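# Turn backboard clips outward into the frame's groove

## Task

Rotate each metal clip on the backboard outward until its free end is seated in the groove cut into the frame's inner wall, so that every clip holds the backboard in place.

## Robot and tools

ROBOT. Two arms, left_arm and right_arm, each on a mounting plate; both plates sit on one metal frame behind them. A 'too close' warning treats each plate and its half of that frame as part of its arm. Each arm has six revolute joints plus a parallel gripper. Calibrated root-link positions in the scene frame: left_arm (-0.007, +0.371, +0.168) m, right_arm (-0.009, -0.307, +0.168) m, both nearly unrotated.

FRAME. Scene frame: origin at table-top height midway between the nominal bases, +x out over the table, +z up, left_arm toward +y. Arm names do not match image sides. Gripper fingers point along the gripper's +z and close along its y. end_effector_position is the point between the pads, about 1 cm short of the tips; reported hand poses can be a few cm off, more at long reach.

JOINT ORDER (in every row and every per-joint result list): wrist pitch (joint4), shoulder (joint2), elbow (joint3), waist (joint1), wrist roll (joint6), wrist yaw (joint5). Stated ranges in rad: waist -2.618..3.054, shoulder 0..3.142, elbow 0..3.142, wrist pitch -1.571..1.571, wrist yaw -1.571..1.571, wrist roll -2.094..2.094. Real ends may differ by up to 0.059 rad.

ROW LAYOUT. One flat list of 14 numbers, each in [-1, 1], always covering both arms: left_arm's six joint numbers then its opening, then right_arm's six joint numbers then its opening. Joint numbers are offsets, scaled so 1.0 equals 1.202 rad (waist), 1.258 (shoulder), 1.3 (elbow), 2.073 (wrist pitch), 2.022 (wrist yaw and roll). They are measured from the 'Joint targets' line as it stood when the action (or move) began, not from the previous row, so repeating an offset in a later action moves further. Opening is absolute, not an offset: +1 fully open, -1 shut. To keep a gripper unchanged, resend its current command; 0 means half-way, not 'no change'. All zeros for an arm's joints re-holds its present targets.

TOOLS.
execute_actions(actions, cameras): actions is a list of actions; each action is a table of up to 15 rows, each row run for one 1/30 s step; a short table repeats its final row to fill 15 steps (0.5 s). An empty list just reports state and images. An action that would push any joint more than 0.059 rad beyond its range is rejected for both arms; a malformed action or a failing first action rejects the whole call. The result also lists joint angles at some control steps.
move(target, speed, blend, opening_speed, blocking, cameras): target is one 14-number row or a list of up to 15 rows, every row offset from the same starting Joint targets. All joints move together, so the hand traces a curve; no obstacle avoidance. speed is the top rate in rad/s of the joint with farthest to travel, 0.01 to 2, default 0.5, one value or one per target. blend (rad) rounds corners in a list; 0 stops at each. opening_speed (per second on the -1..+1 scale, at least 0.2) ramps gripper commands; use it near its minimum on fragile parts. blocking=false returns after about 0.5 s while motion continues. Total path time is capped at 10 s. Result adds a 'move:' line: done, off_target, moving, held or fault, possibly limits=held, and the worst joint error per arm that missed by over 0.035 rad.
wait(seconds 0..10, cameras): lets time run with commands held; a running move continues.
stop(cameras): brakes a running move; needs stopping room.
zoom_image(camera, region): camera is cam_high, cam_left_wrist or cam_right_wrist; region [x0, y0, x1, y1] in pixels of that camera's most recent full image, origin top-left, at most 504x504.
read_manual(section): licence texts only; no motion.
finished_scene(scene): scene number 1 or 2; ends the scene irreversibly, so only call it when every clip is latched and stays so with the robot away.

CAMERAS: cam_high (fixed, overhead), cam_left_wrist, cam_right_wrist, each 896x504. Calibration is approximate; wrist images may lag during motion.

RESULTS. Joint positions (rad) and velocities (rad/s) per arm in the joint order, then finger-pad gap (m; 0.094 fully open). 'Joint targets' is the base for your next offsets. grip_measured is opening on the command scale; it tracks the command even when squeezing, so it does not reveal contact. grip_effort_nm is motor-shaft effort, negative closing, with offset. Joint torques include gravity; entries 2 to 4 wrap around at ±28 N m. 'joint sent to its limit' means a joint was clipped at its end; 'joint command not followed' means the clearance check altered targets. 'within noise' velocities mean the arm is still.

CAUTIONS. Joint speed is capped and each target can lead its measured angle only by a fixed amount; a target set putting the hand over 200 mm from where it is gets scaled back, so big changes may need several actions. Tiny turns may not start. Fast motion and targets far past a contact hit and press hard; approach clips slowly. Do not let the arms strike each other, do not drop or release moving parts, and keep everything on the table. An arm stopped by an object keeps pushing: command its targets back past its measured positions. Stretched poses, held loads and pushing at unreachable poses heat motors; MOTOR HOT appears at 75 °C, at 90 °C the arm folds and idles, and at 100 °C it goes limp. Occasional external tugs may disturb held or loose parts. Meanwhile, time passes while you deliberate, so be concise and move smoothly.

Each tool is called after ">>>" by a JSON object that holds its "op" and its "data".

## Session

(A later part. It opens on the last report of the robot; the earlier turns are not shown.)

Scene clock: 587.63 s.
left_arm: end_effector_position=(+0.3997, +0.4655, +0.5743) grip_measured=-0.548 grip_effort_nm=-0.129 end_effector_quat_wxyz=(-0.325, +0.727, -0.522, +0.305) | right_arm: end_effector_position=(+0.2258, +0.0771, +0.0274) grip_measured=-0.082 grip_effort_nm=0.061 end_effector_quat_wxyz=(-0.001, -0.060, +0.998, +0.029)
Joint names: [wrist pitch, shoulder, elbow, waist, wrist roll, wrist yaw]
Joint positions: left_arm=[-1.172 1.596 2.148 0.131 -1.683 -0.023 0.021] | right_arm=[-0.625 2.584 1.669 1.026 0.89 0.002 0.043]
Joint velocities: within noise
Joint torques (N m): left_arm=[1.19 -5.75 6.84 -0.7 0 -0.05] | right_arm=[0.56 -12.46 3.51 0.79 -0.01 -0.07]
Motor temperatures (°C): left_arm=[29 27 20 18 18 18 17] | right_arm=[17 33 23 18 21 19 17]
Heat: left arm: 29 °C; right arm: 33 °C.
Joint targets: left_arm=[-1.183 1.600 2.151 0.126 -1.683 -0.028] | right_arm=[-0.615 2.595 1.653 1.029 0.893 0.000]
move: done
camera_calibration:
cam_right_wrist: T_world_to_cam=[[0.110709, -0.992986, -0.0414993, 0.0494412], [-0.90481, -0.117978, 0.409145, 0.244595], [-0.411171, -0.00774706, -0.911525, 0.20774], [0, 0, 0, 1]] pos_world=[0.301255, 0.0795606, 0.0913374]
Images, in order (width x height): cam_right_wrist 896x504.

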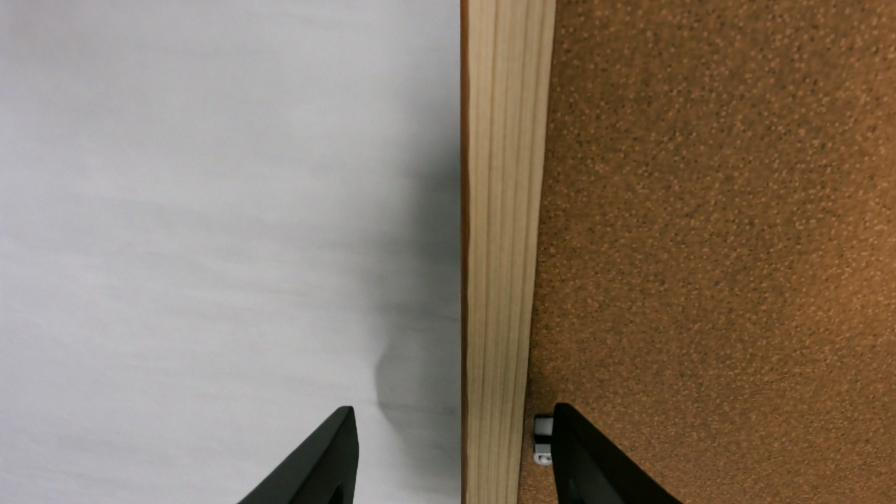

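>>> {"op": "move", "data": {"target": [[0,0,0,0,0,0,-0.55,0,-0.04,-0.045,0,0,0,-0.08],[0,0,0,0,0,0,-0.55,0,-0.04,-0.009,0,0,0,-0.08],[0,0,0,0,0,0,-0.55,0,-0.012,-0.009,0,0,0,-0.08]], "speed": 0.15, "cameras": ["cam_right_wrist"]}}

Scene clock: 595.90 s.
left_arm: end_effector_position=(+0.3997, +0.4655, +0.5743) grip_measured=-0.548 grip_effort_nm=-0.125 end_effector_quat_wxyz=(-0.325, +0.727, -0.522, +0.305) | right_arm: end_effector_position=(+0.2179, +0.0649, +0.0224) grip_measured=-0.082 grip_effort_nm=0.061 end_effector_quat_wxyz=(-0.008, -0.060, +0.998, +0.018)
Joint names: [wrist pitch, shoulder, elbow, waist, wrist roll, wrist yaw]
Joint positions: left_arm=[-1.172 1.596 2.148 0.131 -1.683 -0.023 0.021] | right_arm=[-0.612 2.571 1.617 1.026 0.89 0.002 0.043]
Joint velocities: within noise
Joint torques (N m): left_arm=[1.2 -5.65 6.76 -0.44 0.03 0] | right_arm=[0.37 -12.36 6.31 0.76 0 -0.07]
Motor temperatures (°C): left_arm=[29 27 20 18 18 18 17] | right_arm=[17 32 23 18 21 19 17]
Heat: left arm: 29 °C; right arm: 32 °C.
Joint targets: left_arm=[-1.183 1.600 2.151 0.126 -1.683 -0.028] | right_arm=[-0.615 2.580 1.642 1.029 0.893 0.000]
move: done
camera_calibration:
cam_right_wrist: T_world_to_cam=[[0.111223, -0.993569, -0.0212252, 0.0374445], [-0.898957, -0.109691, 0.424081, 0.235929], [-0.423682, -0.0280869, -0.905376, 0.203702], [0, 0, 0, 1]] pos_world=[0.29423, 0.0688043, 0.0851685]
Images, in order (width x height): cam_right_wrist 896x504.

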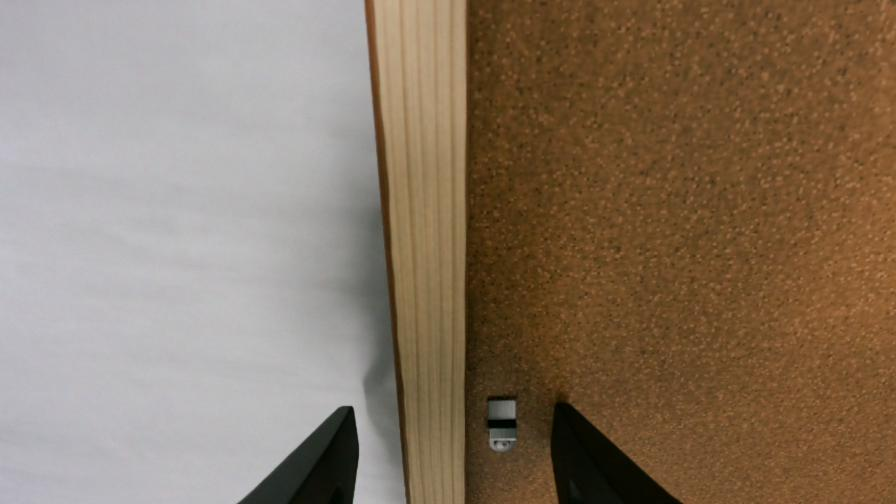

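>>> {"op": "move", "data": {"target": [[0,0,0,0,0,0,-0.55,0.002,0.0,0,0,0,0,-0.28],[0,0,0,0,0,0,-0.55,0.003,0.038,0,0,0,0,-0.28]], "speed": 0.1, "opening_speed": 0.4, "cameras": ["cam_right_wrist"]}}

>>> {"op": "zoom_image", "data": {"camera": "cam_right_wrist", "region": [340, 360, 580, 504]}}

Scene clock: 604.20 s.
left_arm: end_effector_position=(+0.3997, +0.4655, +0.5743) grip_measured=-0.548 grip_effort_nm=-0.120 end_effector_quat_wxyz=(-0.325, +0.727, -0.522, +0.305) | right_arm: end_effector_position=(+0.2171, +0.0636, +0.0210) grip_measured=-0.278 grip_effort_nm=-0.154 end_effector_quat_wxyz=(-0.012, -0.060, +0.998, +0.012)
Joint names: [wrist pitch, shoulder, elbow, waist, wrist roll, wrist yaw]
Joint positions: left_arm=[-1.172 1.596 2.148 0.131 -1.683 -0.023 0.021] | right_arm=[-0.631 2.582 1.631 1.026 0.89 0.002 0.034]
Joint velocities: within noise
Joint torques (N m): left_arm=[1.18 -5.63 6.84 -0.53 0.01 -0.03] | right_arm=[0.6 -8.95 5.2 0.73 -0.01 -0.08]
Motor temperatures (°C): left_arm=[29 27 20 18 18 18 17] | right_arm=[17 30 23 18 21 19 17]
Heat: left arm: 29 °C; right arm: 30 °C.
Joint targets: left_arm=[-1.183 1.600 2.151 0.126 -1.683 -0.028] | right_arm=[-0.609 2.628 1.642 1.029 0.893 0.000]
move: off_target (right_arm); right_arm: the shoulder is farthest, 0.046 rad from its target
camera_calibration:
cam_right_wrist: T_world_to_cam=[[0.111643, -0.993702, -0.00959701, 0.0359739], [-0.895511, -0.104789, 0.432527, 0.234425], [-0.430809, -0.0396946, -0.90157, 0.204229], [0, 0, 0, 1]] pos_world=[0.293898, 0.0684193, 0.0830768]
Images, in order (width x height): cam_right_wrist 896x504.

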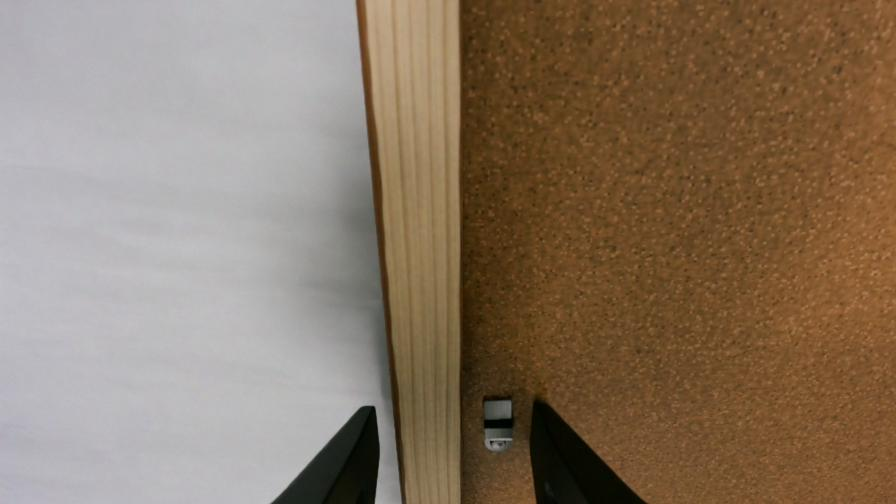

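Scaled by 2.100.

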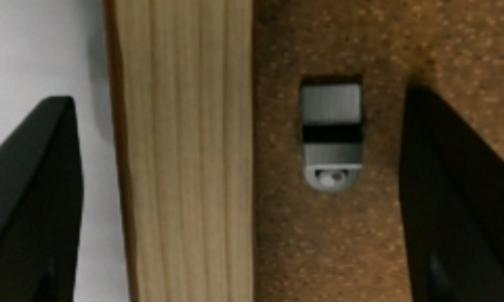

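>>> {"op": "move", "data": {"target": [[0,0,0,0,0,0,-0.55,-0.01,-0.06,0,-0.0105,-0.002,0,-0.28],[0,0,0,0,0,0,-0.55,0.005,-0.04,0,-0.0105,-0.002,0,-0.28],[0,0,0,0,0,0,-0.55,0.006,0.0,0,-0.0105,-0.002,0,-0.28]], "speed": 0.1, "opening_speed": 0.4, "cameras": ["cam_right_wrist"]}}

>>> {"op": "zoom_image", "data": {"camera": "cam_right_wrist", "region": [340, 360, 580, 504]}}

Scene clock: 613.53 s.
left_arm: end_effector_position=(+0.3997, +0.4655, +0.5743) grip_measured=-0.548 grip_effort_nm=-0.125 end_effector_quat_wxyz=(-0.325, +0.727, -0.522, +0.305) | right_arm: end_effector_position=(+0.2176, +0.0634, +0.0209) grip_measured=-0.278 grip_effort_nm=-0.154 end_effector_quat_wxyz=(-0.013, -0.059, +0.998, +0.012)
Joint names: [wrist pitch, shoulder, elbow, waist, wrist roll, wrist yaw]
Joint positions: left_arm=[-1.172 1.596 2.148 0.131 -1.683 -0.023 0.021] | right_arm=[-0.631 2.582 1.632 1.025 0.89 0.002 0.034]
Joint velocities: within noise
Joint torques (N m): left_arm=[1.16 -5.63 6.9 -0.59 0.04 -0.03] | right_arm=[0.73 -9.03 5.12 -0.23 -0.05 -0.06]
Motor temperatures (°C): left_arm=[29 27 20 18 18 18 17] | right_arm=[17 29 23 18 21 19 17]
Heat: left arm: 29 °C; right arm: 29 °C.
Joint targets: left_arm=[-1.183 1.600 2.151 0.126 -1.683 -0.028] | right_arm=[-0.597 2.628 1.641 1.016 0.889 0.000]
move: off_target (right_arm); right_arm: the shoulder is farthest, 0.046 rad from its target
camera_calibration:
cam_right_wrist: T_world_to_cam=[[0.110127, -0.993869, -0.00980594, 0.0360419], [-0.895508, -0.103498, 0.432844, 0.234831], [-0.431205, -0.0388863, -0.901416, 0.204466], [0, 0, 0, 1]] pos_world=[0.294491, 0.0680764, 0.0830166]
Images, in order (width x height): cam_right_wrist 896x504.

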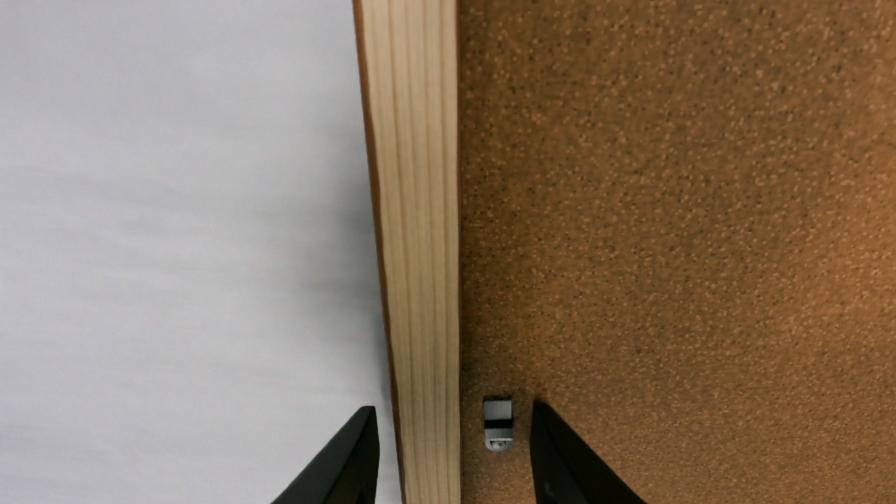

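Scaled by 2.100.

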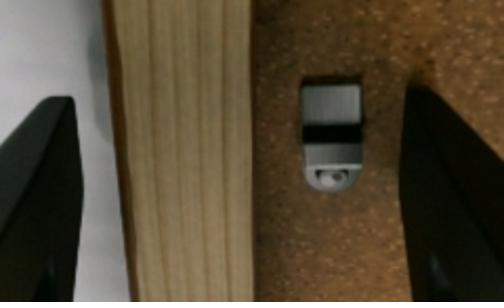

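>>> {"op": "move", "data": {"target": [[0,0,0,0,0,0,-0.55,-0.01,-0.11,0,-0.002,0,0,-0.28],[0,0,0,0,0,0,-0.55,0.000,-0.05,0,-0.0,0,0,-0.28],[0,0,0,0,0,0,-0.55,0.001,0.0,0,0,0,0,-0.28]], "speed": 0.15, "opening_speed": 0.4, "cameras": ["cam_right_wrist"]}}

>>> {"op": "zoom_image", "data": {"camera": "cam_right_wrist", "region": [340, 360, 580, 504]}}

Scene clock: 621.30 s.
left_arm: end_effector_position=(+0.3997, +0.4655, +0.5743) grip_measured=-0.548 grip_effort_nm=-0.125 end_effector_quat_wxyz=(-0.325, +0.727, -0.522, +0.305) | right_arm: end_effector_position=(+0.2233, +0.0691, +0.0223) grip_measured=-0.278 grip_effort_nm=-0.144 end_effector_quat_wxyz=(-0.004, -0.057, +0.998, +0.024)
Joint names: [wrist pitch, shoulder, elbow, waist, wrist roll, wrist yaw]
Joint positions: left_arm=[-1.172 1.596 2.148 0.131 -1.683 -0.023 0.021] | right_arm=[-0.605 2.58 1.634 1.021 0.89 0.002 0.034]
Joint velocities: within noise
Joint torques (N m): left_arm=[1.21 -5.76 6.78 -0.58 0.02 -0.03] | right_arm=[0.54 -8.88 5.04 0.09 -0.04 -0.06]
Motor temperatures (°C): left_arm=[29 27 20 18 18 18 17] | right_arm=[17 28 23 18 21 19 17]
Heat: left arm: 29 °C; right arm: 28 °C.
Joint targets: left_arm=[-1.183 1.600 2.151 0.126 -1.683 -0.028] | right_arm=[-0.595 2.628 1.641 1.016 0.889 0.000]
move: off_target (right_arm); right_arm: the shoulder is farthest, 0.048 rad from its target
camera_calibration:
cam_right_wrist: T_world_to_cam=[[0.105581, -0.993853, -0.0332881, 0.0426427], [-0.902815, -0.109836, 0.415766, 0.242318], [-0.416867, -0.0138442, -0.908862, 0.203622], [0, 0, 0, 1]] pos_world=[0.299149, 0.0718147, 0.0857361]
Images, in order (width x height): cam_right_wrist 896x504.

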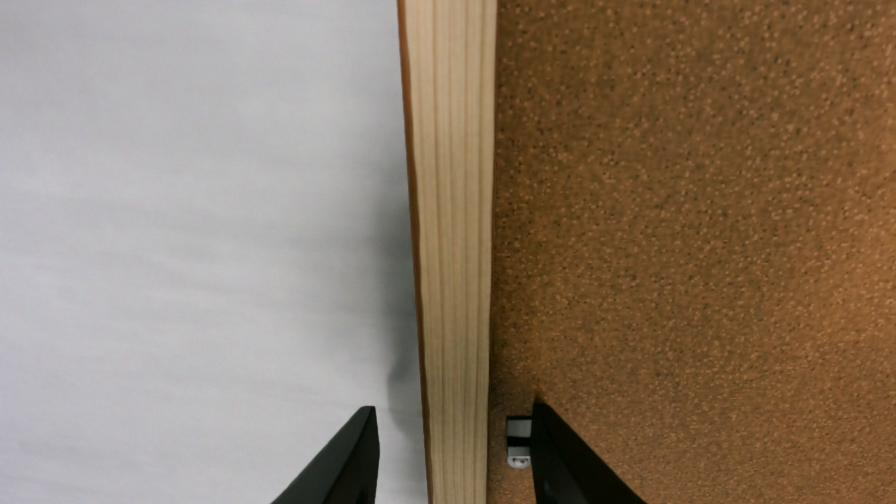

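Scaled by 2.100.

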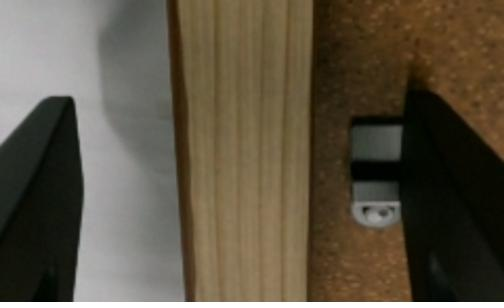

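>>> {"op": "move", "data": {"target": [[0,0,0,0,0,0,-0.55,-0.020,-0.11,0,-0.007,-0.003,0,-0.28],[0,0,0,0,0,0,-0.55,-0.006,-0.05,0,-0.006,-0.003,0,-0.28],[0,0,0,0,0,0,-0.55,-0.006,0.0,0,-0.006,-0.003,0,-0.28]], "speed": 0.15, "opening_speed": 0.4, "cameras": ["cam_right_wrist"]}}

>>> {"op": "zoom_image", "data": {"camera": "cam_right_wrist", "region": [340, 360, 580, 504]}}

Scene clock: 628.40 s.
left_arm: end_effector_position=(+0.3997, +0.4655, +0.5743) grip_measured=-0.548 grip_effort_nm=-0.125 end_effector_quat_wxyz=(-0.325, +0.727, -0.522, +0.305) | right_arm: end_effector_position=(+0.2245, +0.0663, +0.0214) grip_measured=-0.278 grip_effort_nm=-0.134 end_effector_quat_wxyz=(-0.006, -0.054, +0.998, +0.022)
Joint names: [wrist pitch, shoulder, elbow, waist, wrist roll, wrist yaw]
Joint positions: left_arm=[-1.172 1.596 2.148 0.131 -1.683 -0.023 0.021] | right_arm=[-0.61 2.582 1.634 1.015 0.889 0.002 0.034]
Joint velocities: within noise
Joint torques (N m): left_arm=[1.17 -5.65 6.75 -0.53 0.05 -0.04] | right_arm=[0.46 -9.1 4.98 -0.03 -0.11 -0.07]
Motor temperatures (°C): left_arm=[29 27 20 18 18 18 17] | right_arm=[17 28 23 18 21 19 17]
Heat: left arm: 29 °C; right arm: 28 °C.
Joint targets: left_arm=[-1.183 1.600 2.151 0.126 -1.683 -0.028] | right_arm=[-0.607 2.628 1.641 1.009 0.883 0.000]
move: off_target (right_arm); right_arm: the shoulder is farthest, 0.046 rad from its target
camera_calibration:
cam_right_wrist: T_world_to_cam=[[0.100031, -0.994589, -0.0280457, 0.040829], [-0.901637, -0.102531, 0.420165, 0.242672], [-0.420767, -0.0167427, -0.907014, 0.204271], [0, 0, 0, 1]] pos_world=[0.300668, 0.0689094, 0.0844598]
Images, in order (width x height): cam_right_wrist 896x504.

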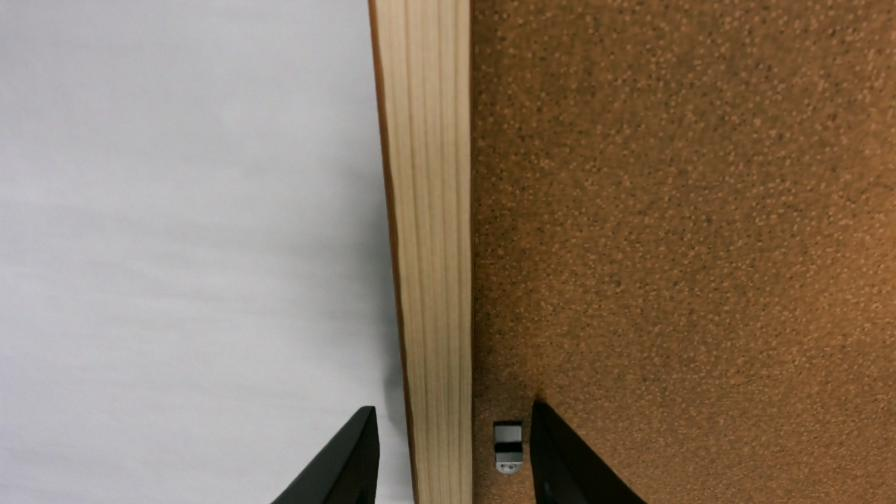

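Scaled by 2.100.

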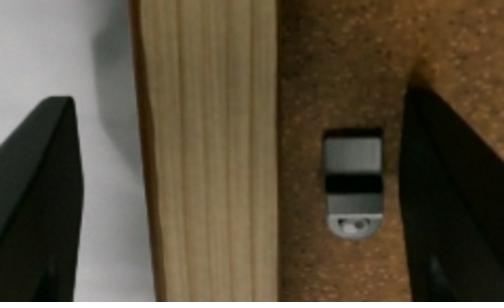

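>>> {"op": "move", "data": {"target": [[0,0,0,0,0,0,-0.55,0.000,0,0,0.001,0.001,0,-0.34],[0,0,0,0,0,0,-0.55,0.001,0,0,0.002,0.001,0,-0.40],[0,0,0,0,0,0,-0.55,0.002,0,0,0.004,0.002,0,-0.46]], "speed": 0.05, "opening_speed": 0.2, "cameras": ["cam_right_wrist"]}}

>>> {"op": "zoom_image", "data": {"camera": "cam_right_wrist", "region": [340, 360, 580, 504]}}

Scene clock: 643.67 s.
left_arm: end_effector_position=(+0.3997, +0.4655, +0.5743) grip_measured=-0.548 grip_effort_nm=-0.115 end_effector_quat_wxyz=(-0.325, +0.727, -0.522, +0.305) | right_arm: end_effector_position=(+0.2244, +0.0629, +0.0210) grip_measured=-0.458 grip_effort_nm=-0.164 end_effector_quat_wxyz=(-0.005, -0.054, +0.998, +0.014)
Joint names: [wrist pitch, shoulder, elbow, waist, wrist roll, wrist yaw]
Joint positions: left_arm=[-1.172 1.596 2.148 0.131 -1.683 -0.023 0.021] | right_arm=[-0.621 2.582 1.634 1.015 0.889 0.012 0.025]
Joint velocities: within noise
Joint torques (N m): left_arm=[1.18 -5.7 6.83 -0.62 0.05 -0.05] | right_arm=[0.59 -9.13 5.01 0.43 -0.07 -0.16]
Motor temperatures (°C): left_arm=[29 27 20 18 18 18 17] | right_arm=[17 27 23 18 21 19 17]
Heat: left arm: 29 °C; right arm: 27 °C.
Joint targets: left_arm=[-1.183 1.600 2.151 0.126 -1.683 -0.028] | right_arm=[-0.603 2.628 1.641 1.014 0.887 0.000]
move: off_target (right_arm); target 2's new numbers were sent with right_arm's shoulder 0.046 rad from that target; target 3's new numbers were sent with right_arm's shoulder 0.046 rad from that target; right_arm: the shoulder is farthest, 0.046 rad from its target
camera_calibration:
cam_right_wrist: T_world_to_cam=[[0.100274, -0.994876, -0.0129191, 0.0371371], [-0.902514, -0.0964148, 0.419728, 0.242264], [-0.418823, -0.030428, -0.907558, 0.204228], [0, 0, 0, 1]] pos_world=[0.300458, 0.0665188, 0.0841437]
Images, in order (width x height): cam_right_wrist 896x504.

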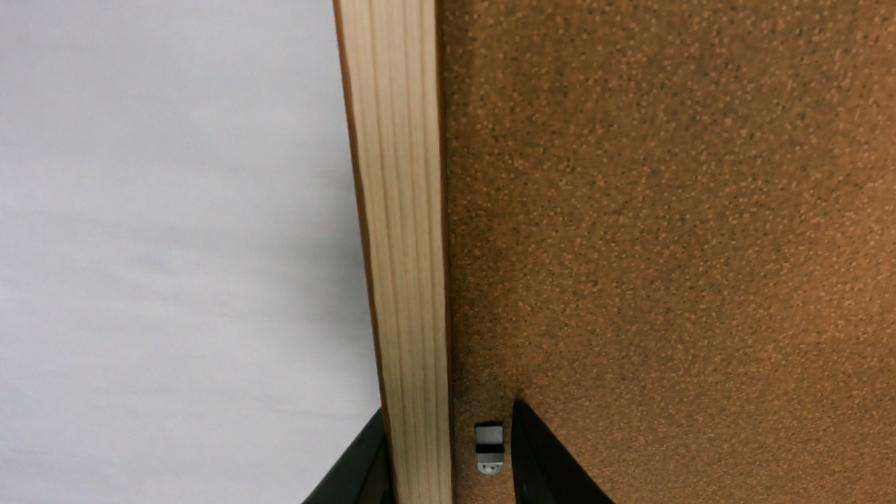

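Scaled by 2.100.

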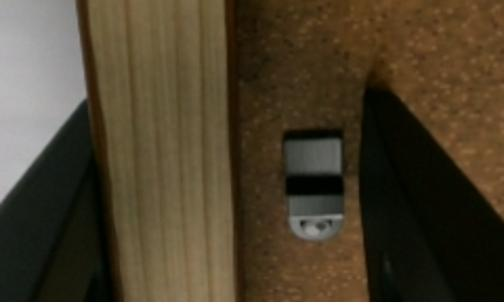

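>>> {"op": "move", "data": {"target": [[0,0,0,0,0,0,-0.55,0.001,0,0,0.004,0.002,0,-0.52],[0,0,0,0,0,0,-0.55,0.003,0,0,0.007,0.003,0,-0.58]], "speed": 0.05, "opening_speed": 0.2, "cameras": ["cam_right_wrist"]}}

>>> {"op": "zoom_image", "data": {"camera": "cam_right_wrist", "region": [340, 360, 580, 504]}}

Scene clock: 650.93 s.
left_arm: end_effector_position=(+0.3997, +0.4655, +0.5743) grip_measured=-0.548 grip_effort_nm=-0.115 end_effector_quat_wxyz=(-0.325, +0.727, -0.522, +0.305) | right_arm: end_effector_position=(+0.2244, +0.0651, +0.0209) grip_measured=-0.576 grip_effort_nm=-0.237 end_effector_quat_wxyz=(-0.004, -0.055, +0.998, +0.018)
Joint names: [wrist pitch, shoulder, elbow, waist, wrist roll, wrist yaw]
Joint positions: left_arm=[-1.172 1.596 2.148 0.131 -1.683 -0.023 0.021] | right_arm=[-0.613 2.583 1.634 1.017 0.889 0.01 0.02]
Joint velocities: within noise
Joint torques (N m): left_arm=[1.17 -5.72 6.89 -0.49 0.03 0] | right_arm=[0.59 -9.16 5 1.13 0.01 -0.13]
Motor temperatures (°C): left_arm=[29 27 20 18 18 18 17] | right_arm=[17 27 23 18 21 19 17]
Heat: left arm: 29 °C; right arm: 27 °C.
Joint targets: left_arm=[-1.183 1.600 2.151 0.126 -1.683 -0.028] | right_arm=[-0.597 2.628 1.641 1.022 0.893 0.000]
move: off_target (right_arm); target 2's new numbers were sent with right_arm's shoulder 0.046 rad from that target; right_arm: the shoulder is farthest, 0.045 rad from its target
camera_calibration:
cam_right_wrist: T_world_to_cam=[[0.101981, -0.994589, -0.0198093, 0.0390161], [-0.903343, -0.100928, 0.416875, 0.243029], [-0.416619, -0.0246188, -0.908748, 0.203362], [0, 0, 0, 1]] pos_world=[0.300284, 0.0683399, 0.0842653]
Images, in order (width x height): cam_right_wrist 896x504.

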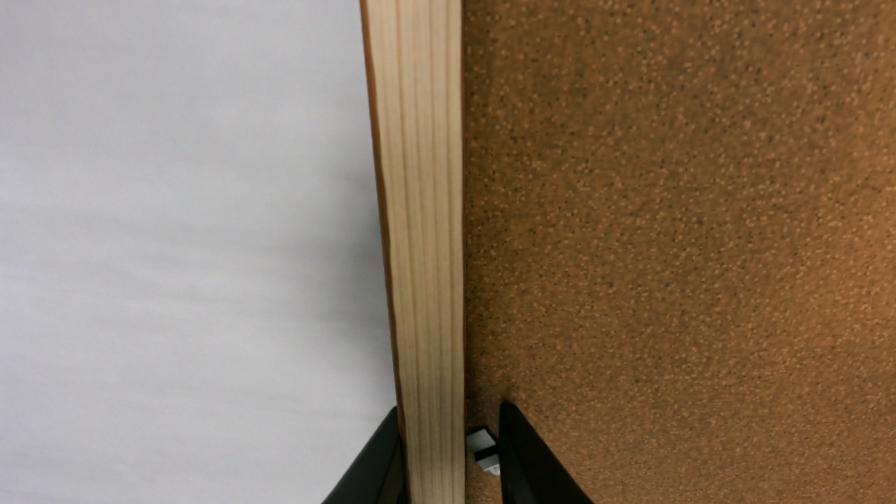

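Scaled by 2.100.

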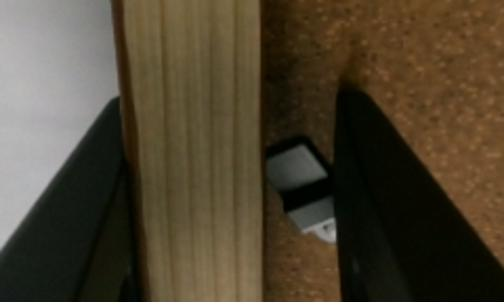

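>>> {"op": "move", "data": {"target": [[0,0,0,0,0,0,-0.55,0.001,0,0,0.004,0.002,0,-0.63],[0,0,0,0,0,0,-0.55,0.003,0,0,0.007,0.003,0,-0.67]], "speed": 0.05, "opening_speed": 0.2, "cameras": ["cam_right_wrist"]}}

>>> {"op": "zoom_image", "data": {"camera": "cam_right_wrist", "region": [420, 380, 540, 504]}}

Scene clock: 658.97 s.
left_arm: end_effector_position=(+0.3997, +0.4655, +0.5743) grip_measured=-0.548 grip_effort_nm=-0.129 end_effector_quat_wxyz=(-0.325, +0.727, -0.522, +0.305) | right_arm: end_effector_position=(+0.2241, +0.0674, +0.0210) grip_measured=-0.667 grip_effort_nm=-0.217 end_effector_quat_wxyz=(-0.002, -0.057, +0.998, +0.021)
Joint names: [wrist pitch, shoulder, elbow, waist, wrist roll, wrist yaw]
Joint positions: left_arm=[-1.172 1.596 2.148 0.131 -1.683 -0.023 0.021] | right_arm=[-0.606 2.583 1.634 1.02 0.889 0.009 0.016]
Joint velocities: within noise
Joint torques (N m): left_arm=[1.18 -5.6 6.91 -0.65 0.04 -0.05] | right_arm=[0.59 -9.17 5 1.58 0.07 -0.13]
Motor temperatures (°C): left_arm=[29 27 20 18 18 18 17] | right_arm=[17 26 23 18 21 19 17]
Heat: left arm: 29 °C; right arm: 26 °C.
Joint targets: left_arm=[-1.183 1.600 2.151 0.126 -1.683 -0.028] | right_arm=[-0.590 2.628 1.641 1.031 0.899 0.000]
move: off_target (right_arm); target 2's new numbers were sent with right_arm's shoulder 0.045 rad from that target; right_arm: the shoulder is farthest, 0.045 rad from its target
camera_calibration:
cam_right_wrist: T_world_to_cam=[[0.104846, -0.994148, -0.0260077, 0.0408026], [-0.904447, -0.106194, 0.413156, 0.243659], [-0.4135, -0.0197951, -0.910289, 0.202408], [0, 0, 0, 1]] pos_world=[0.299794, 0.0704457, 0.0846423]
Images, in order (width x height): cam_right_wrist 896x504.

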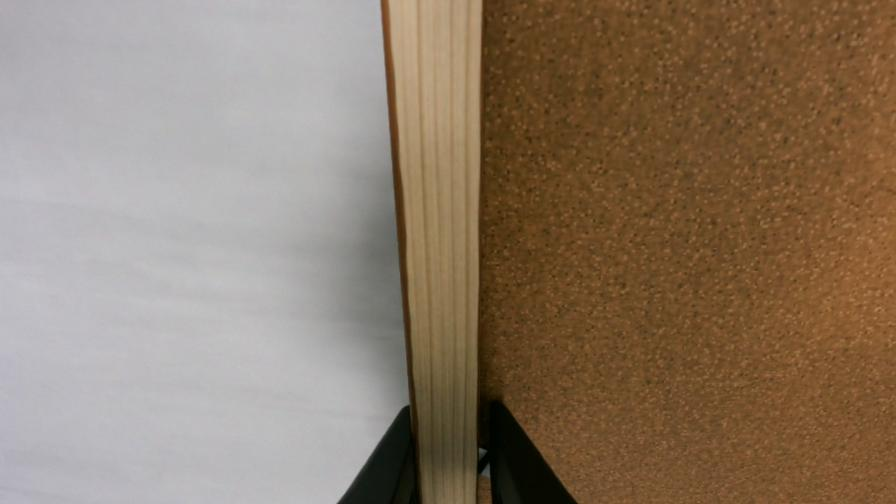

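Scaled by 4.065.

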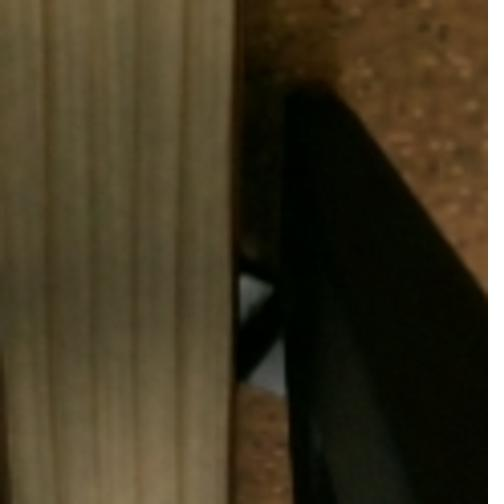

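>>> {"op": "move", "data": {"target": [[0,0,0,0,0,0,-0.55,0,0,0,-0.004,-0.003,0,-0.56],[0,0,0,0,0,0,-0.55,-0.022,-0.12,0,-0.002,-0.003,0,-0.46],[0,0,0,0,0,0,-0.55,-0.0105,-0.05,0,-0.002,-0.003,0,-0.46]], "speed": 0.15, "opening_speed": 0.4, "cameras": ["cam_right_wrist"]}}

>>> {"op": "zoom_image", "data": {"camera": "cam_right_wrist", "region": [340, 360, 580, 504]}}

Scene clock: 673.87 s.
left_arm: end_effector_position=(+0.3997, +0.4655, +0.5743) grip_measured=-0.548 grip_effort_nm=-0.129 end_effector_quat_wxyz=(-0.325, +0.727, -0.522, +0.305) | right_arm: end_effector_position=(+0.2252, +0.0704, +0.0317) grip_measured=-0.462 grip_effort_nm=0.061 end_effector_quat_wxyz=(+0.000, -0.057, +0.998, +0.026)
Joint names: [wrist pitch, shoulder, elbow, waist, wrist roll, wrist yaw]
Joint positions: left_arm=[-1.172 1.596 2.148 0.131 -1.683 -0.023 0.021] | right_arm=[-0.621 2.557 1.634 1.021 0.89 0.005 0.025]
Joint velocities: within noise
Joint torques (N m): left_arm=[1.16 -5.82 6.9 -0.65 0.03 0.01] | right_arm=[0.53 -12.55 5.11 1.22 0 -0.1]
Motor temperatures (°C): left_arm=[29 27 20 18 18 18 17] | right_arm=[17 27 23 18 21 19 17]
Heat: left arm: 29 °C; right arm: 27 °C.
Joint targets: left_arm=[-1.183 1.600 2.151 0.126 -1.683 -0.028] | right_arm=[-0.612 2.565 1.641 1.028 0.893 0.000]
move: done
camera_calibration:
cam_right_wrist: T_world_to_cam=[[0.105421, -0.993746, -0.0368145, 0.0441147], [-0.905655, -0.111234, 0.409165, 0.241222], [-0.410702, -0.00979354, -0.911717, 0.211401], [0, 0, 0, 1]] pos_world=[0.300636, 0.0727413, 0.0956625]
Images, in order (width x height): cam_right_wrist 896x504.

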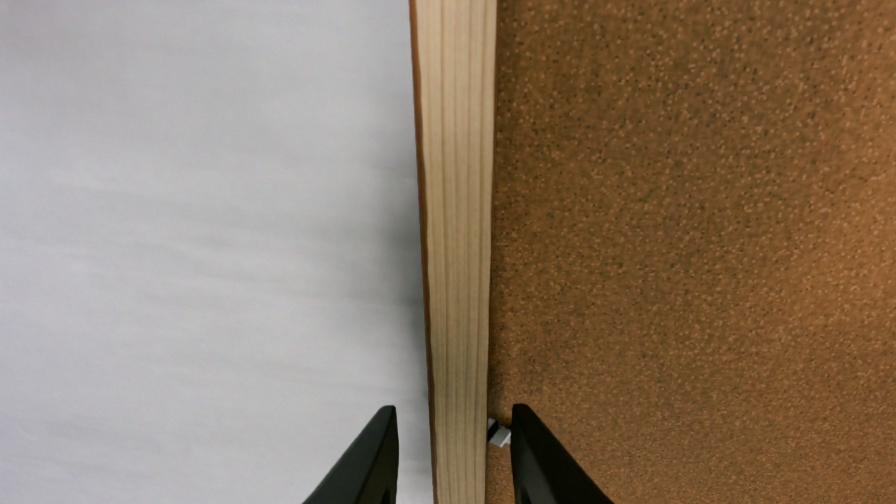

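Scaled by 2.100.

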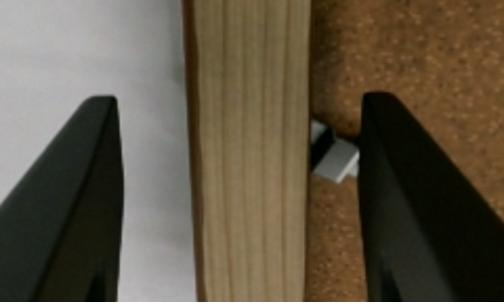

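>>> {"op": "move", "data": {"target": [[0,0,0,0,0,0,-0.55,-0.0053,-0.02,0,-0.013,-0.003,0,-0.42],[0,0,0,0,0,0,-0.55,-0.0053,0,0,-0.009,-0.003,0,-0.42]], "speed": 0.1, "opening_speed": 0.4, "cameras": ["cam_right_wrist"]}}

>>> {"op": "zoom_image", "data": {"camera": "cam_right_wrist", "region": [340, 360, 580, 504]}}

Scene clock: 681.37 s.
left_arm: end_effector_position=(+0.3997, +0.4655, +0.5743) grip_measured=-0.548 grip_effort_nm=-0.120 end_effector_quat_wxyz=(-0.325, +0.727, -0.522, +0.305) | right_arm: end_effector_position=(+0.2252, +0.0704, +0.0317) grip_measured=-0.422 grip_effort_nm=0.066 end_effector_quat_wxyz=(+0.000, -0.057, +0.998, +0.026)
Joint names: [wrist pitch, shoulder, elbow, waist, wrist roll, wrist yaw]
Joint positions: left_arm=[-1.172 1.596 2.148 0.131 -1.683 -0.023 0.021] | right_arm=[-0.621 2.557 1.634 1.021 0.89 0.005 0.027]
Joint velocities: within noise
Joint torques (N m): left_arm=[1.17 -5.57 6.82 -0.66 0.02 -0.02] | right_arm=[0.41 -12.55 5.09 0.25 -0.06 -0.11]
Motor temperatures (°C): left_arm=[29 27 20 18 18 18 17] | right_arm=[17 29 23 18 21 19 17]
Heat: left arm: 29 °C; right arm: 29 °C.
Joint targets: left_arm=[-1.183 1.600 2.151 0.126 -1.683 -0.028] | right_arm=[-0.623 2.565 1.641 1.018 0.887 0.000]
move: done
camera_calibration:
cam_right_wrist: T_world_to_cam=[[0.105421, -0.993746, -0.0368145, 0.0441147], [-0.905655, -0.111234, 0.409165, 0.241222], [-0.410702, -0.00979354, -0.911717, 0.211401], [0, 0, 0, 1]] pos_world=[0.300636, 0.0727413, 0.0956625]
Images, in order (width x height): cam_right_wrist 896x504.

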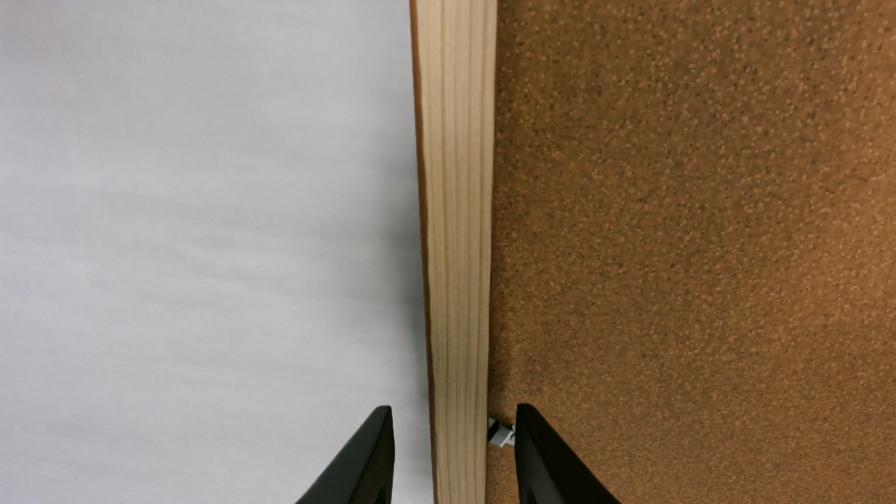

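Scaled by 2.100.

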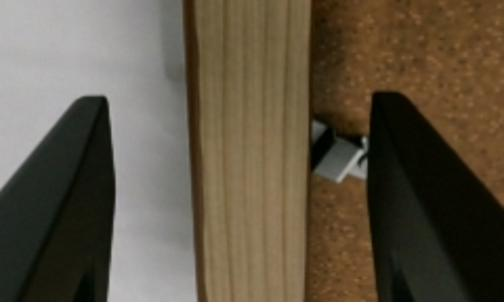

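>>> {"op": "move", "data": {"target": [[0,0,0,0,0,0,-0.55,-0.02,-0.06,0,-0.009,-0.005,0,-0.42],[0,0,0,0,0,0,-0.55,0.001,-0.03,0,-0.006,-0.003,0,-0.42],[0,0,0,0,0,0,-0.55,0.001,0.02,0,-0.006,-0.003,0,-0.42]], "speed": 0.1, "opening_speed": 0.4, "cameras": ["cam_right_wrist"]}}

>>> {"op": "zoom_image", "data": {"camera": "cam_right_wrist", "region": [340, 360, 580, 504]}}

Scene clock: 689.87 s.
left_arm: end_effector_position=(+0.3997, +0.4655, +0.5743) grip_measured=-0.548 grip_effort_nm=-0.120 end_effector_quat_wxyz=(-0.325, +0.727, -0.522, +0.305) | right_arm: end_effector_position=(+0.2235, +0.0627, +0.0225) grip_measured=-0.422 grip_effort_nm=0.061 end_effector_quat_wxyz=(-0.009, -0.056, +0.998, +0.015)
Joint names: [wrist pitch, shoulder, elbow, waist, wrist roll, wrist yaw]
Joint positions: left_arm=[-1.172 1.596 2.148 0.131 -1.683 -0.023 0.021] | right_arm=[-0.628 2.579 1.634 1.014 0.885 0.005 0.027]
Joint velocities: within noise
Joint torques (N m): left_arm=[1.18 -5.67 6.75 -0.46 0.01 -0.04] | right_arm=[0.47 -12.21 5.03 0.27 -0.08 -0.1]
Motor temperatures (°C): left_arm=[29 27 20 18 18 18 17] | right_arm=[17 30 23 18 21 19 17]
Heat: left arm: 29 °C; right arm: 30 °C.
Joint targets: left_arm=[-1.183 1.600 2.151 0.126 -1.683 -0.028] | right_arm=[-0.621 2.590 1.641 1.010 0.881 0.000]
move: done
camera_calibration:
cam_right_wrist: T_world_to_cam=[[0.103421, -0.99453, -0.0146243, 0.0363015], [-0.899227, -0.0997742, 0.425954, 0.240112], [-0.425083, -0.0309022, -0.904627, 0.206656], [0, 0, 0, 1]] pos_world=[0.300007, 0.0664461, 0.0852007]
Images, in order (width x height): cam_right_wrist 896x504.

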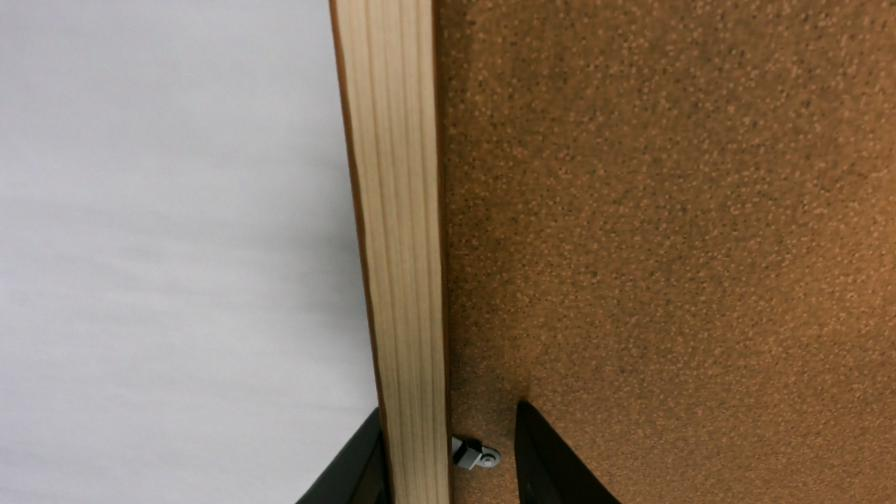

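Scaled by 2.100.

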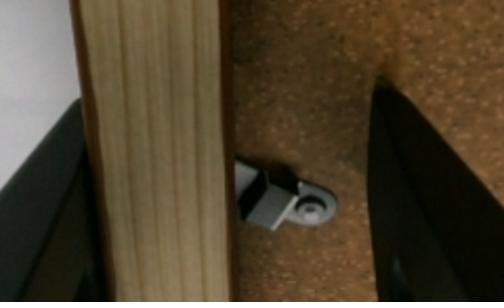

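>>> {"op": "move", "data": {"target": [[0,0,0,0,0,0,-0.55,0.003,0.03,0,0.002,0.001,0,-0.42],[0,0,0,0,0,0,-0.55,0.005,0.03,0,0.005,0.002,0,-0.50],[0,0,0,0,0,0,-0.55,0.007,0.03,0,0.008,0.003,0,-0.57],[0,0,0,0,0,0,-0.55,0.009,0.03,0,0.011,0.005,0,-0.63]], "speed": 0.06, "opening_speed": 0.2, "cameras": ["cam_right_wrist"]}}

>>> {"op": "zoom_image", "data": {"camera": "cam_right_wrist", "region": [420, 380, 540, 504]}}

Scene clock: 698.07 s.
left_arm: end_effector_position=(+0.3997, +0.4655, +0.5743) grip_measured=-0.548 grip_effort_nm=-0.120 end_effector_quat_wxyz=(-0.325, +0.727, -0.522, +0.305) | right_arm: end_effector_position=(+0.2226, +0.0658, +0.0211) grip_measured=-0.626 grip_effort_nm=-0.276 end_effector_quat_wxyz=(-0.008, -0.058, +0.998, +0.020)
Joint names: [wrist pitch, shoulder, elbow, waist, wrist roll, wrist yaw]
Joint positions: left_arm=[-1.172 1.596 2.148 0.131 -1.683 -0.023 0.021] | right_arm=[-0.615 2.582 1.634 1.018 0.885 0.001 0.018]
Joint velocities: within noise
Joint torques (N m): left_arm=[1.18 -5.71 6.86 -0.47 0.03 -0.03] | right_arm=[0.54 -9.1 5 1.11 0.01 -0.04]
Motor temperatures (°C): left_arm=[29 27 20 18 18 18 17] | right_arm=[17 30 23 18 21 19 17]
Heat: left arm: 29 °C; right arm: 30 °C.
Joint targets: left_arm=[-1.183 1.600 2.151 0.126 -1.683 -0.028] | right_arm=[-0.603 2.628 1.641 1.024 0.891 0.000]
move: off_target (right_arm); target 2's new numbers were sent with right_arm's shoulder 0.045 rad from that target; target 3's new numbers were sent with right_arm's shoulder 0.045 rad from that target; target 4's new numbers were sent with right_arm's shoulder 0.045 rad from that target; right_arm: the shoulder is farthest, 0.045 rad from its target
camera_calibration:
cam_right_wrist: T_world_to_cam=[[0.106991, -0.993966, -0.02416, 0.0388418], [-0.899428, -0.107115, 0.423741, 0.240783], [-0.423772, -0.0236062, -0.905461, 0.204282], [0, 0, 0, 1]] pos_world=[0.29898, 0.0692211, 0.0838779]
Images, in order (width x height): cam_right_wrist 896x504.

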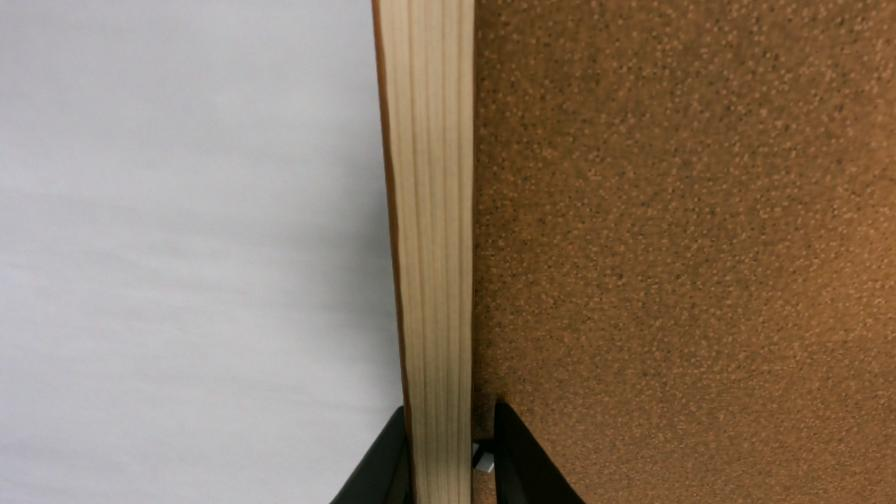

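Scaled by 4.065.

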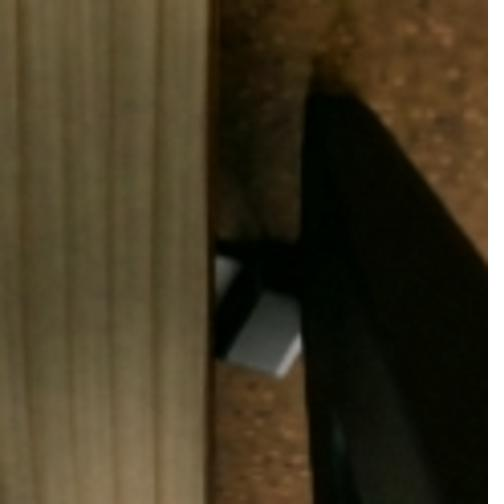

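>>> {"op": "move", "data": {"target": [[0,0,0,0,0,0,-0.55,0.002,0,0,0.004,0.002,0,-0.68]], "speed": 0.06, "opening_speed": 0.2, "cameras": ["cam_right_wrist"]}}

>>> {"op": "zoom_image", "data": {"camera": "cam_right_wrist", "region": [420, 380, 540, 504]}}

Scene clock: 701.63 s.
left_arm: end_effector_position=(+0.3997, +0.4655, +0.5743) grip_measured=-0.548 grip_effort_nm=-0.115 end_effector_quat_wxyz=(-0.325, +0.727, -0.522, +0.305) | right_arm: end_effector_position=(+0.2227, +0.0670, +0.0210) grip_measured=-0.677 grip_effort_nm=-0.178 end_effector_quat_wxyz=(-0.007, -0.058, +0.998, +0.022)
Joint names: [wrist pitch, shoulder, elbow, waist, wrist roll, wrist yaw]
Joint positions: left_arm=[-1.172 1.596 2.148 0.131 -1.683 -0.023 0.021] | right_arm=[-0.611 2.583 1.634 1.019 0.887 0.001 0.015]
Joint velocities: within noise
Joint torques (N m): left_arm=[1.17 -5.81 6.93 -0.55 0 -0.01] | right_arm=[0.55 -9.22 5.03 1.42 0.06 -0.04]
Motor temperatures (°C): left_arm=[29 27 20 18 18 18 17] | right_arm=[17 29 23 18 21 19 17]
Heat: left arm: 29 °C; right arm: 29 °C.
Joint targets: left_arm=[-1.183 1.600 2.151 0.126 -1.683 -0.028] | right_arm=[-0.598 2.628 1.641 1.028 0.895 0.000]
move: off_target (right_arm); right_arm: the shoulder is farthest, 0.045 rad from its target
camera_calibration:
cam_right_wrist: T_world_to_cam=[[0.106518, -0.993926, -0.0276711, 0.0401811], [-0.900294, -0.108221, 0.421615, 0.241336], [-0.422049, -0.0199974, -0.906353, 0.203633], [0, 0, 0, 1]] pos_world=[0.298937, 0.0701269, 0.0839237]
Images, in order (width x height): cam_right_wrist 896x504.

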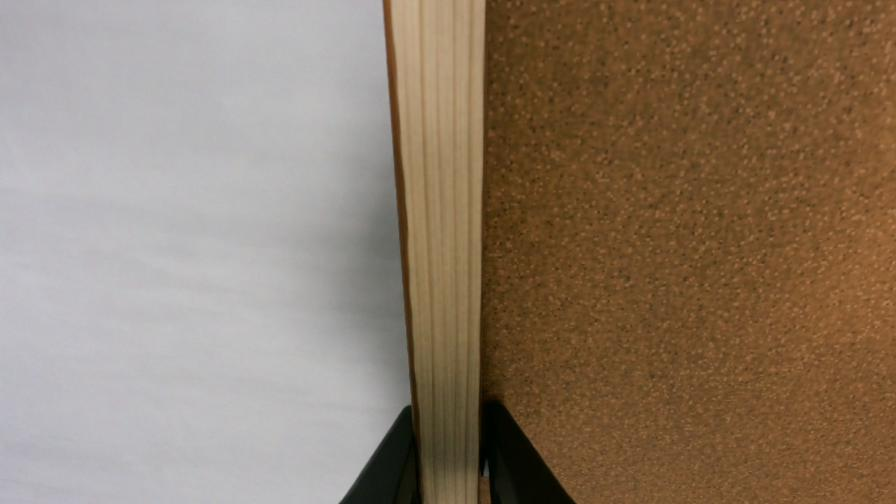

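Scaled by 4.065.

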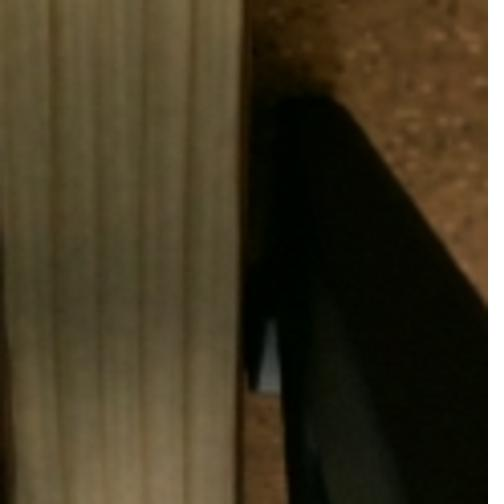

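>>> {"op": "move", "data": {"target": [[0,0,0,0,0,0,-0.55,0,0,0,-0.008,-0.003,0,-0.58],[0,0,0,0,0,0,-0.55,-0.02,-0.12,0,-0.012,-0.004,0,-0.45],[0,0,0,0,0,0,-0.55,-0.03,-0.16,0,-0.04,-0.02,0,-0.3]], "speed": 0.2, "opening_speed": 0.4, "cameras": ["cam_right_wrist"]}}

>>> {"op": "zoom_image", "data": {"camera": "cam_right_wrist", "region": [440, 360, 560, 460]}}

Scene clock: 710.93 s.
left_arm: end_effector_position=(+0.3997, +0.4655, +0.5743) grip_measured=-0.548 grip_effort_nm=-0.120 end_effector_quat_wxyz=(-0.325, +0.727, -0.522, +0.305) | right_arm: end_effector_position=(+0.2474, +0.0739, +0.0726) grip_measured=-0.302 grip_effort_nm=0.066 end_effector_quat_wxyz=(+0.017, -0.052, +0.997, +0.055)
Joint names: [wrist pitch, shoulder, elbow, waist, wrist roll, wrist yaw]
Joint positions: left_arm=[-1.172 1.596 2.148 0.131 -1.683 -0.023 0.021] | right_arm=[-0.651 2.46 1.634 0.984 0.862 -0.003 0.033]
Joint velocities: within noise
Joint torques (N m): left_arm=[1.15 -5.89 6.69 -0.44 0.02 -0.05] | right_arm=[0.46 -16.36 5.42 0.16 -0.11 -0.03]
Motor temperatures (°C): left_arm=[29 27 20 18 18 18 17] | right_arm=[17 29 23 18 21 19 17]
Heat: left arm: 29 °C; right arm: 29 °C.
Joint targets: left_arm=[-1.183 1.600 2.151 0.126 -1.683 -0.028] | right_arm=[-0.661 2.427 1.641 0.980 0.854 0.000]
move: done
camera_calibration:
cam_right_wrist: T_world_to_cam=[[0.096434, -0.991093, -0.0918463, 0.0528328], [-0.919101, -0.124086, 0.373973, 0.251854], [-0.382039, 0.0483523, -0.92288, 0.247297], [0, 0, 0, 1]] pos_world=[0.320862, 0.0716564, 0.138891]
Images, in order (width x height): cam_right_wrist 896x504.

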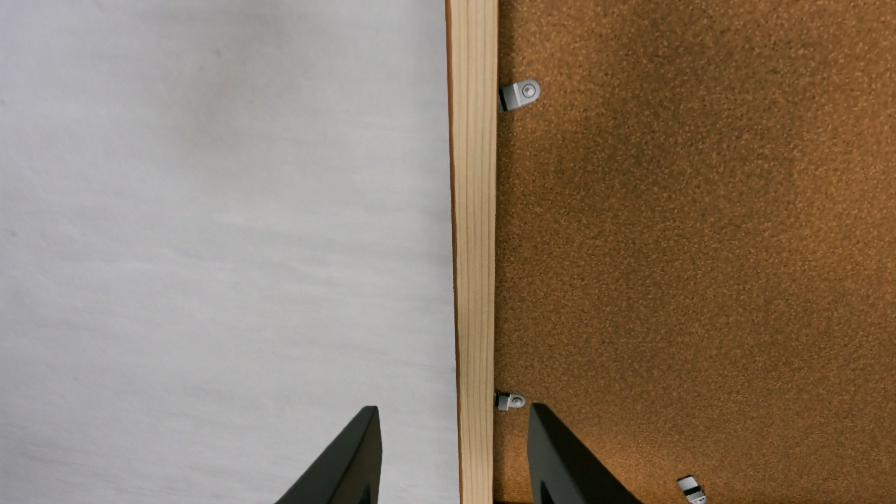

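Scaled by 4.200.

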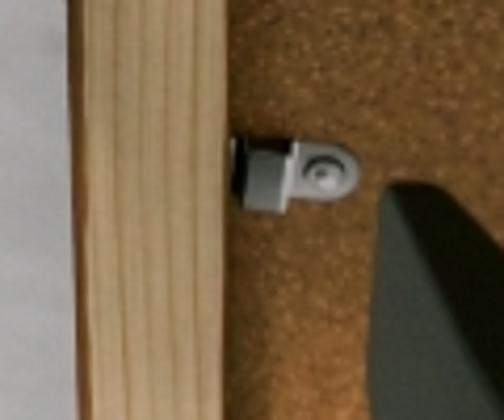

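>>> {"op": "zoom_image", "data": {"camera": "cam_right_wrist", "region": [480, 60, 560, 130]}}

Scaled by 6.300.

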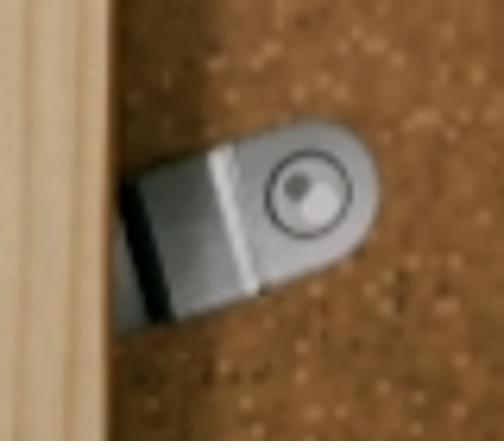

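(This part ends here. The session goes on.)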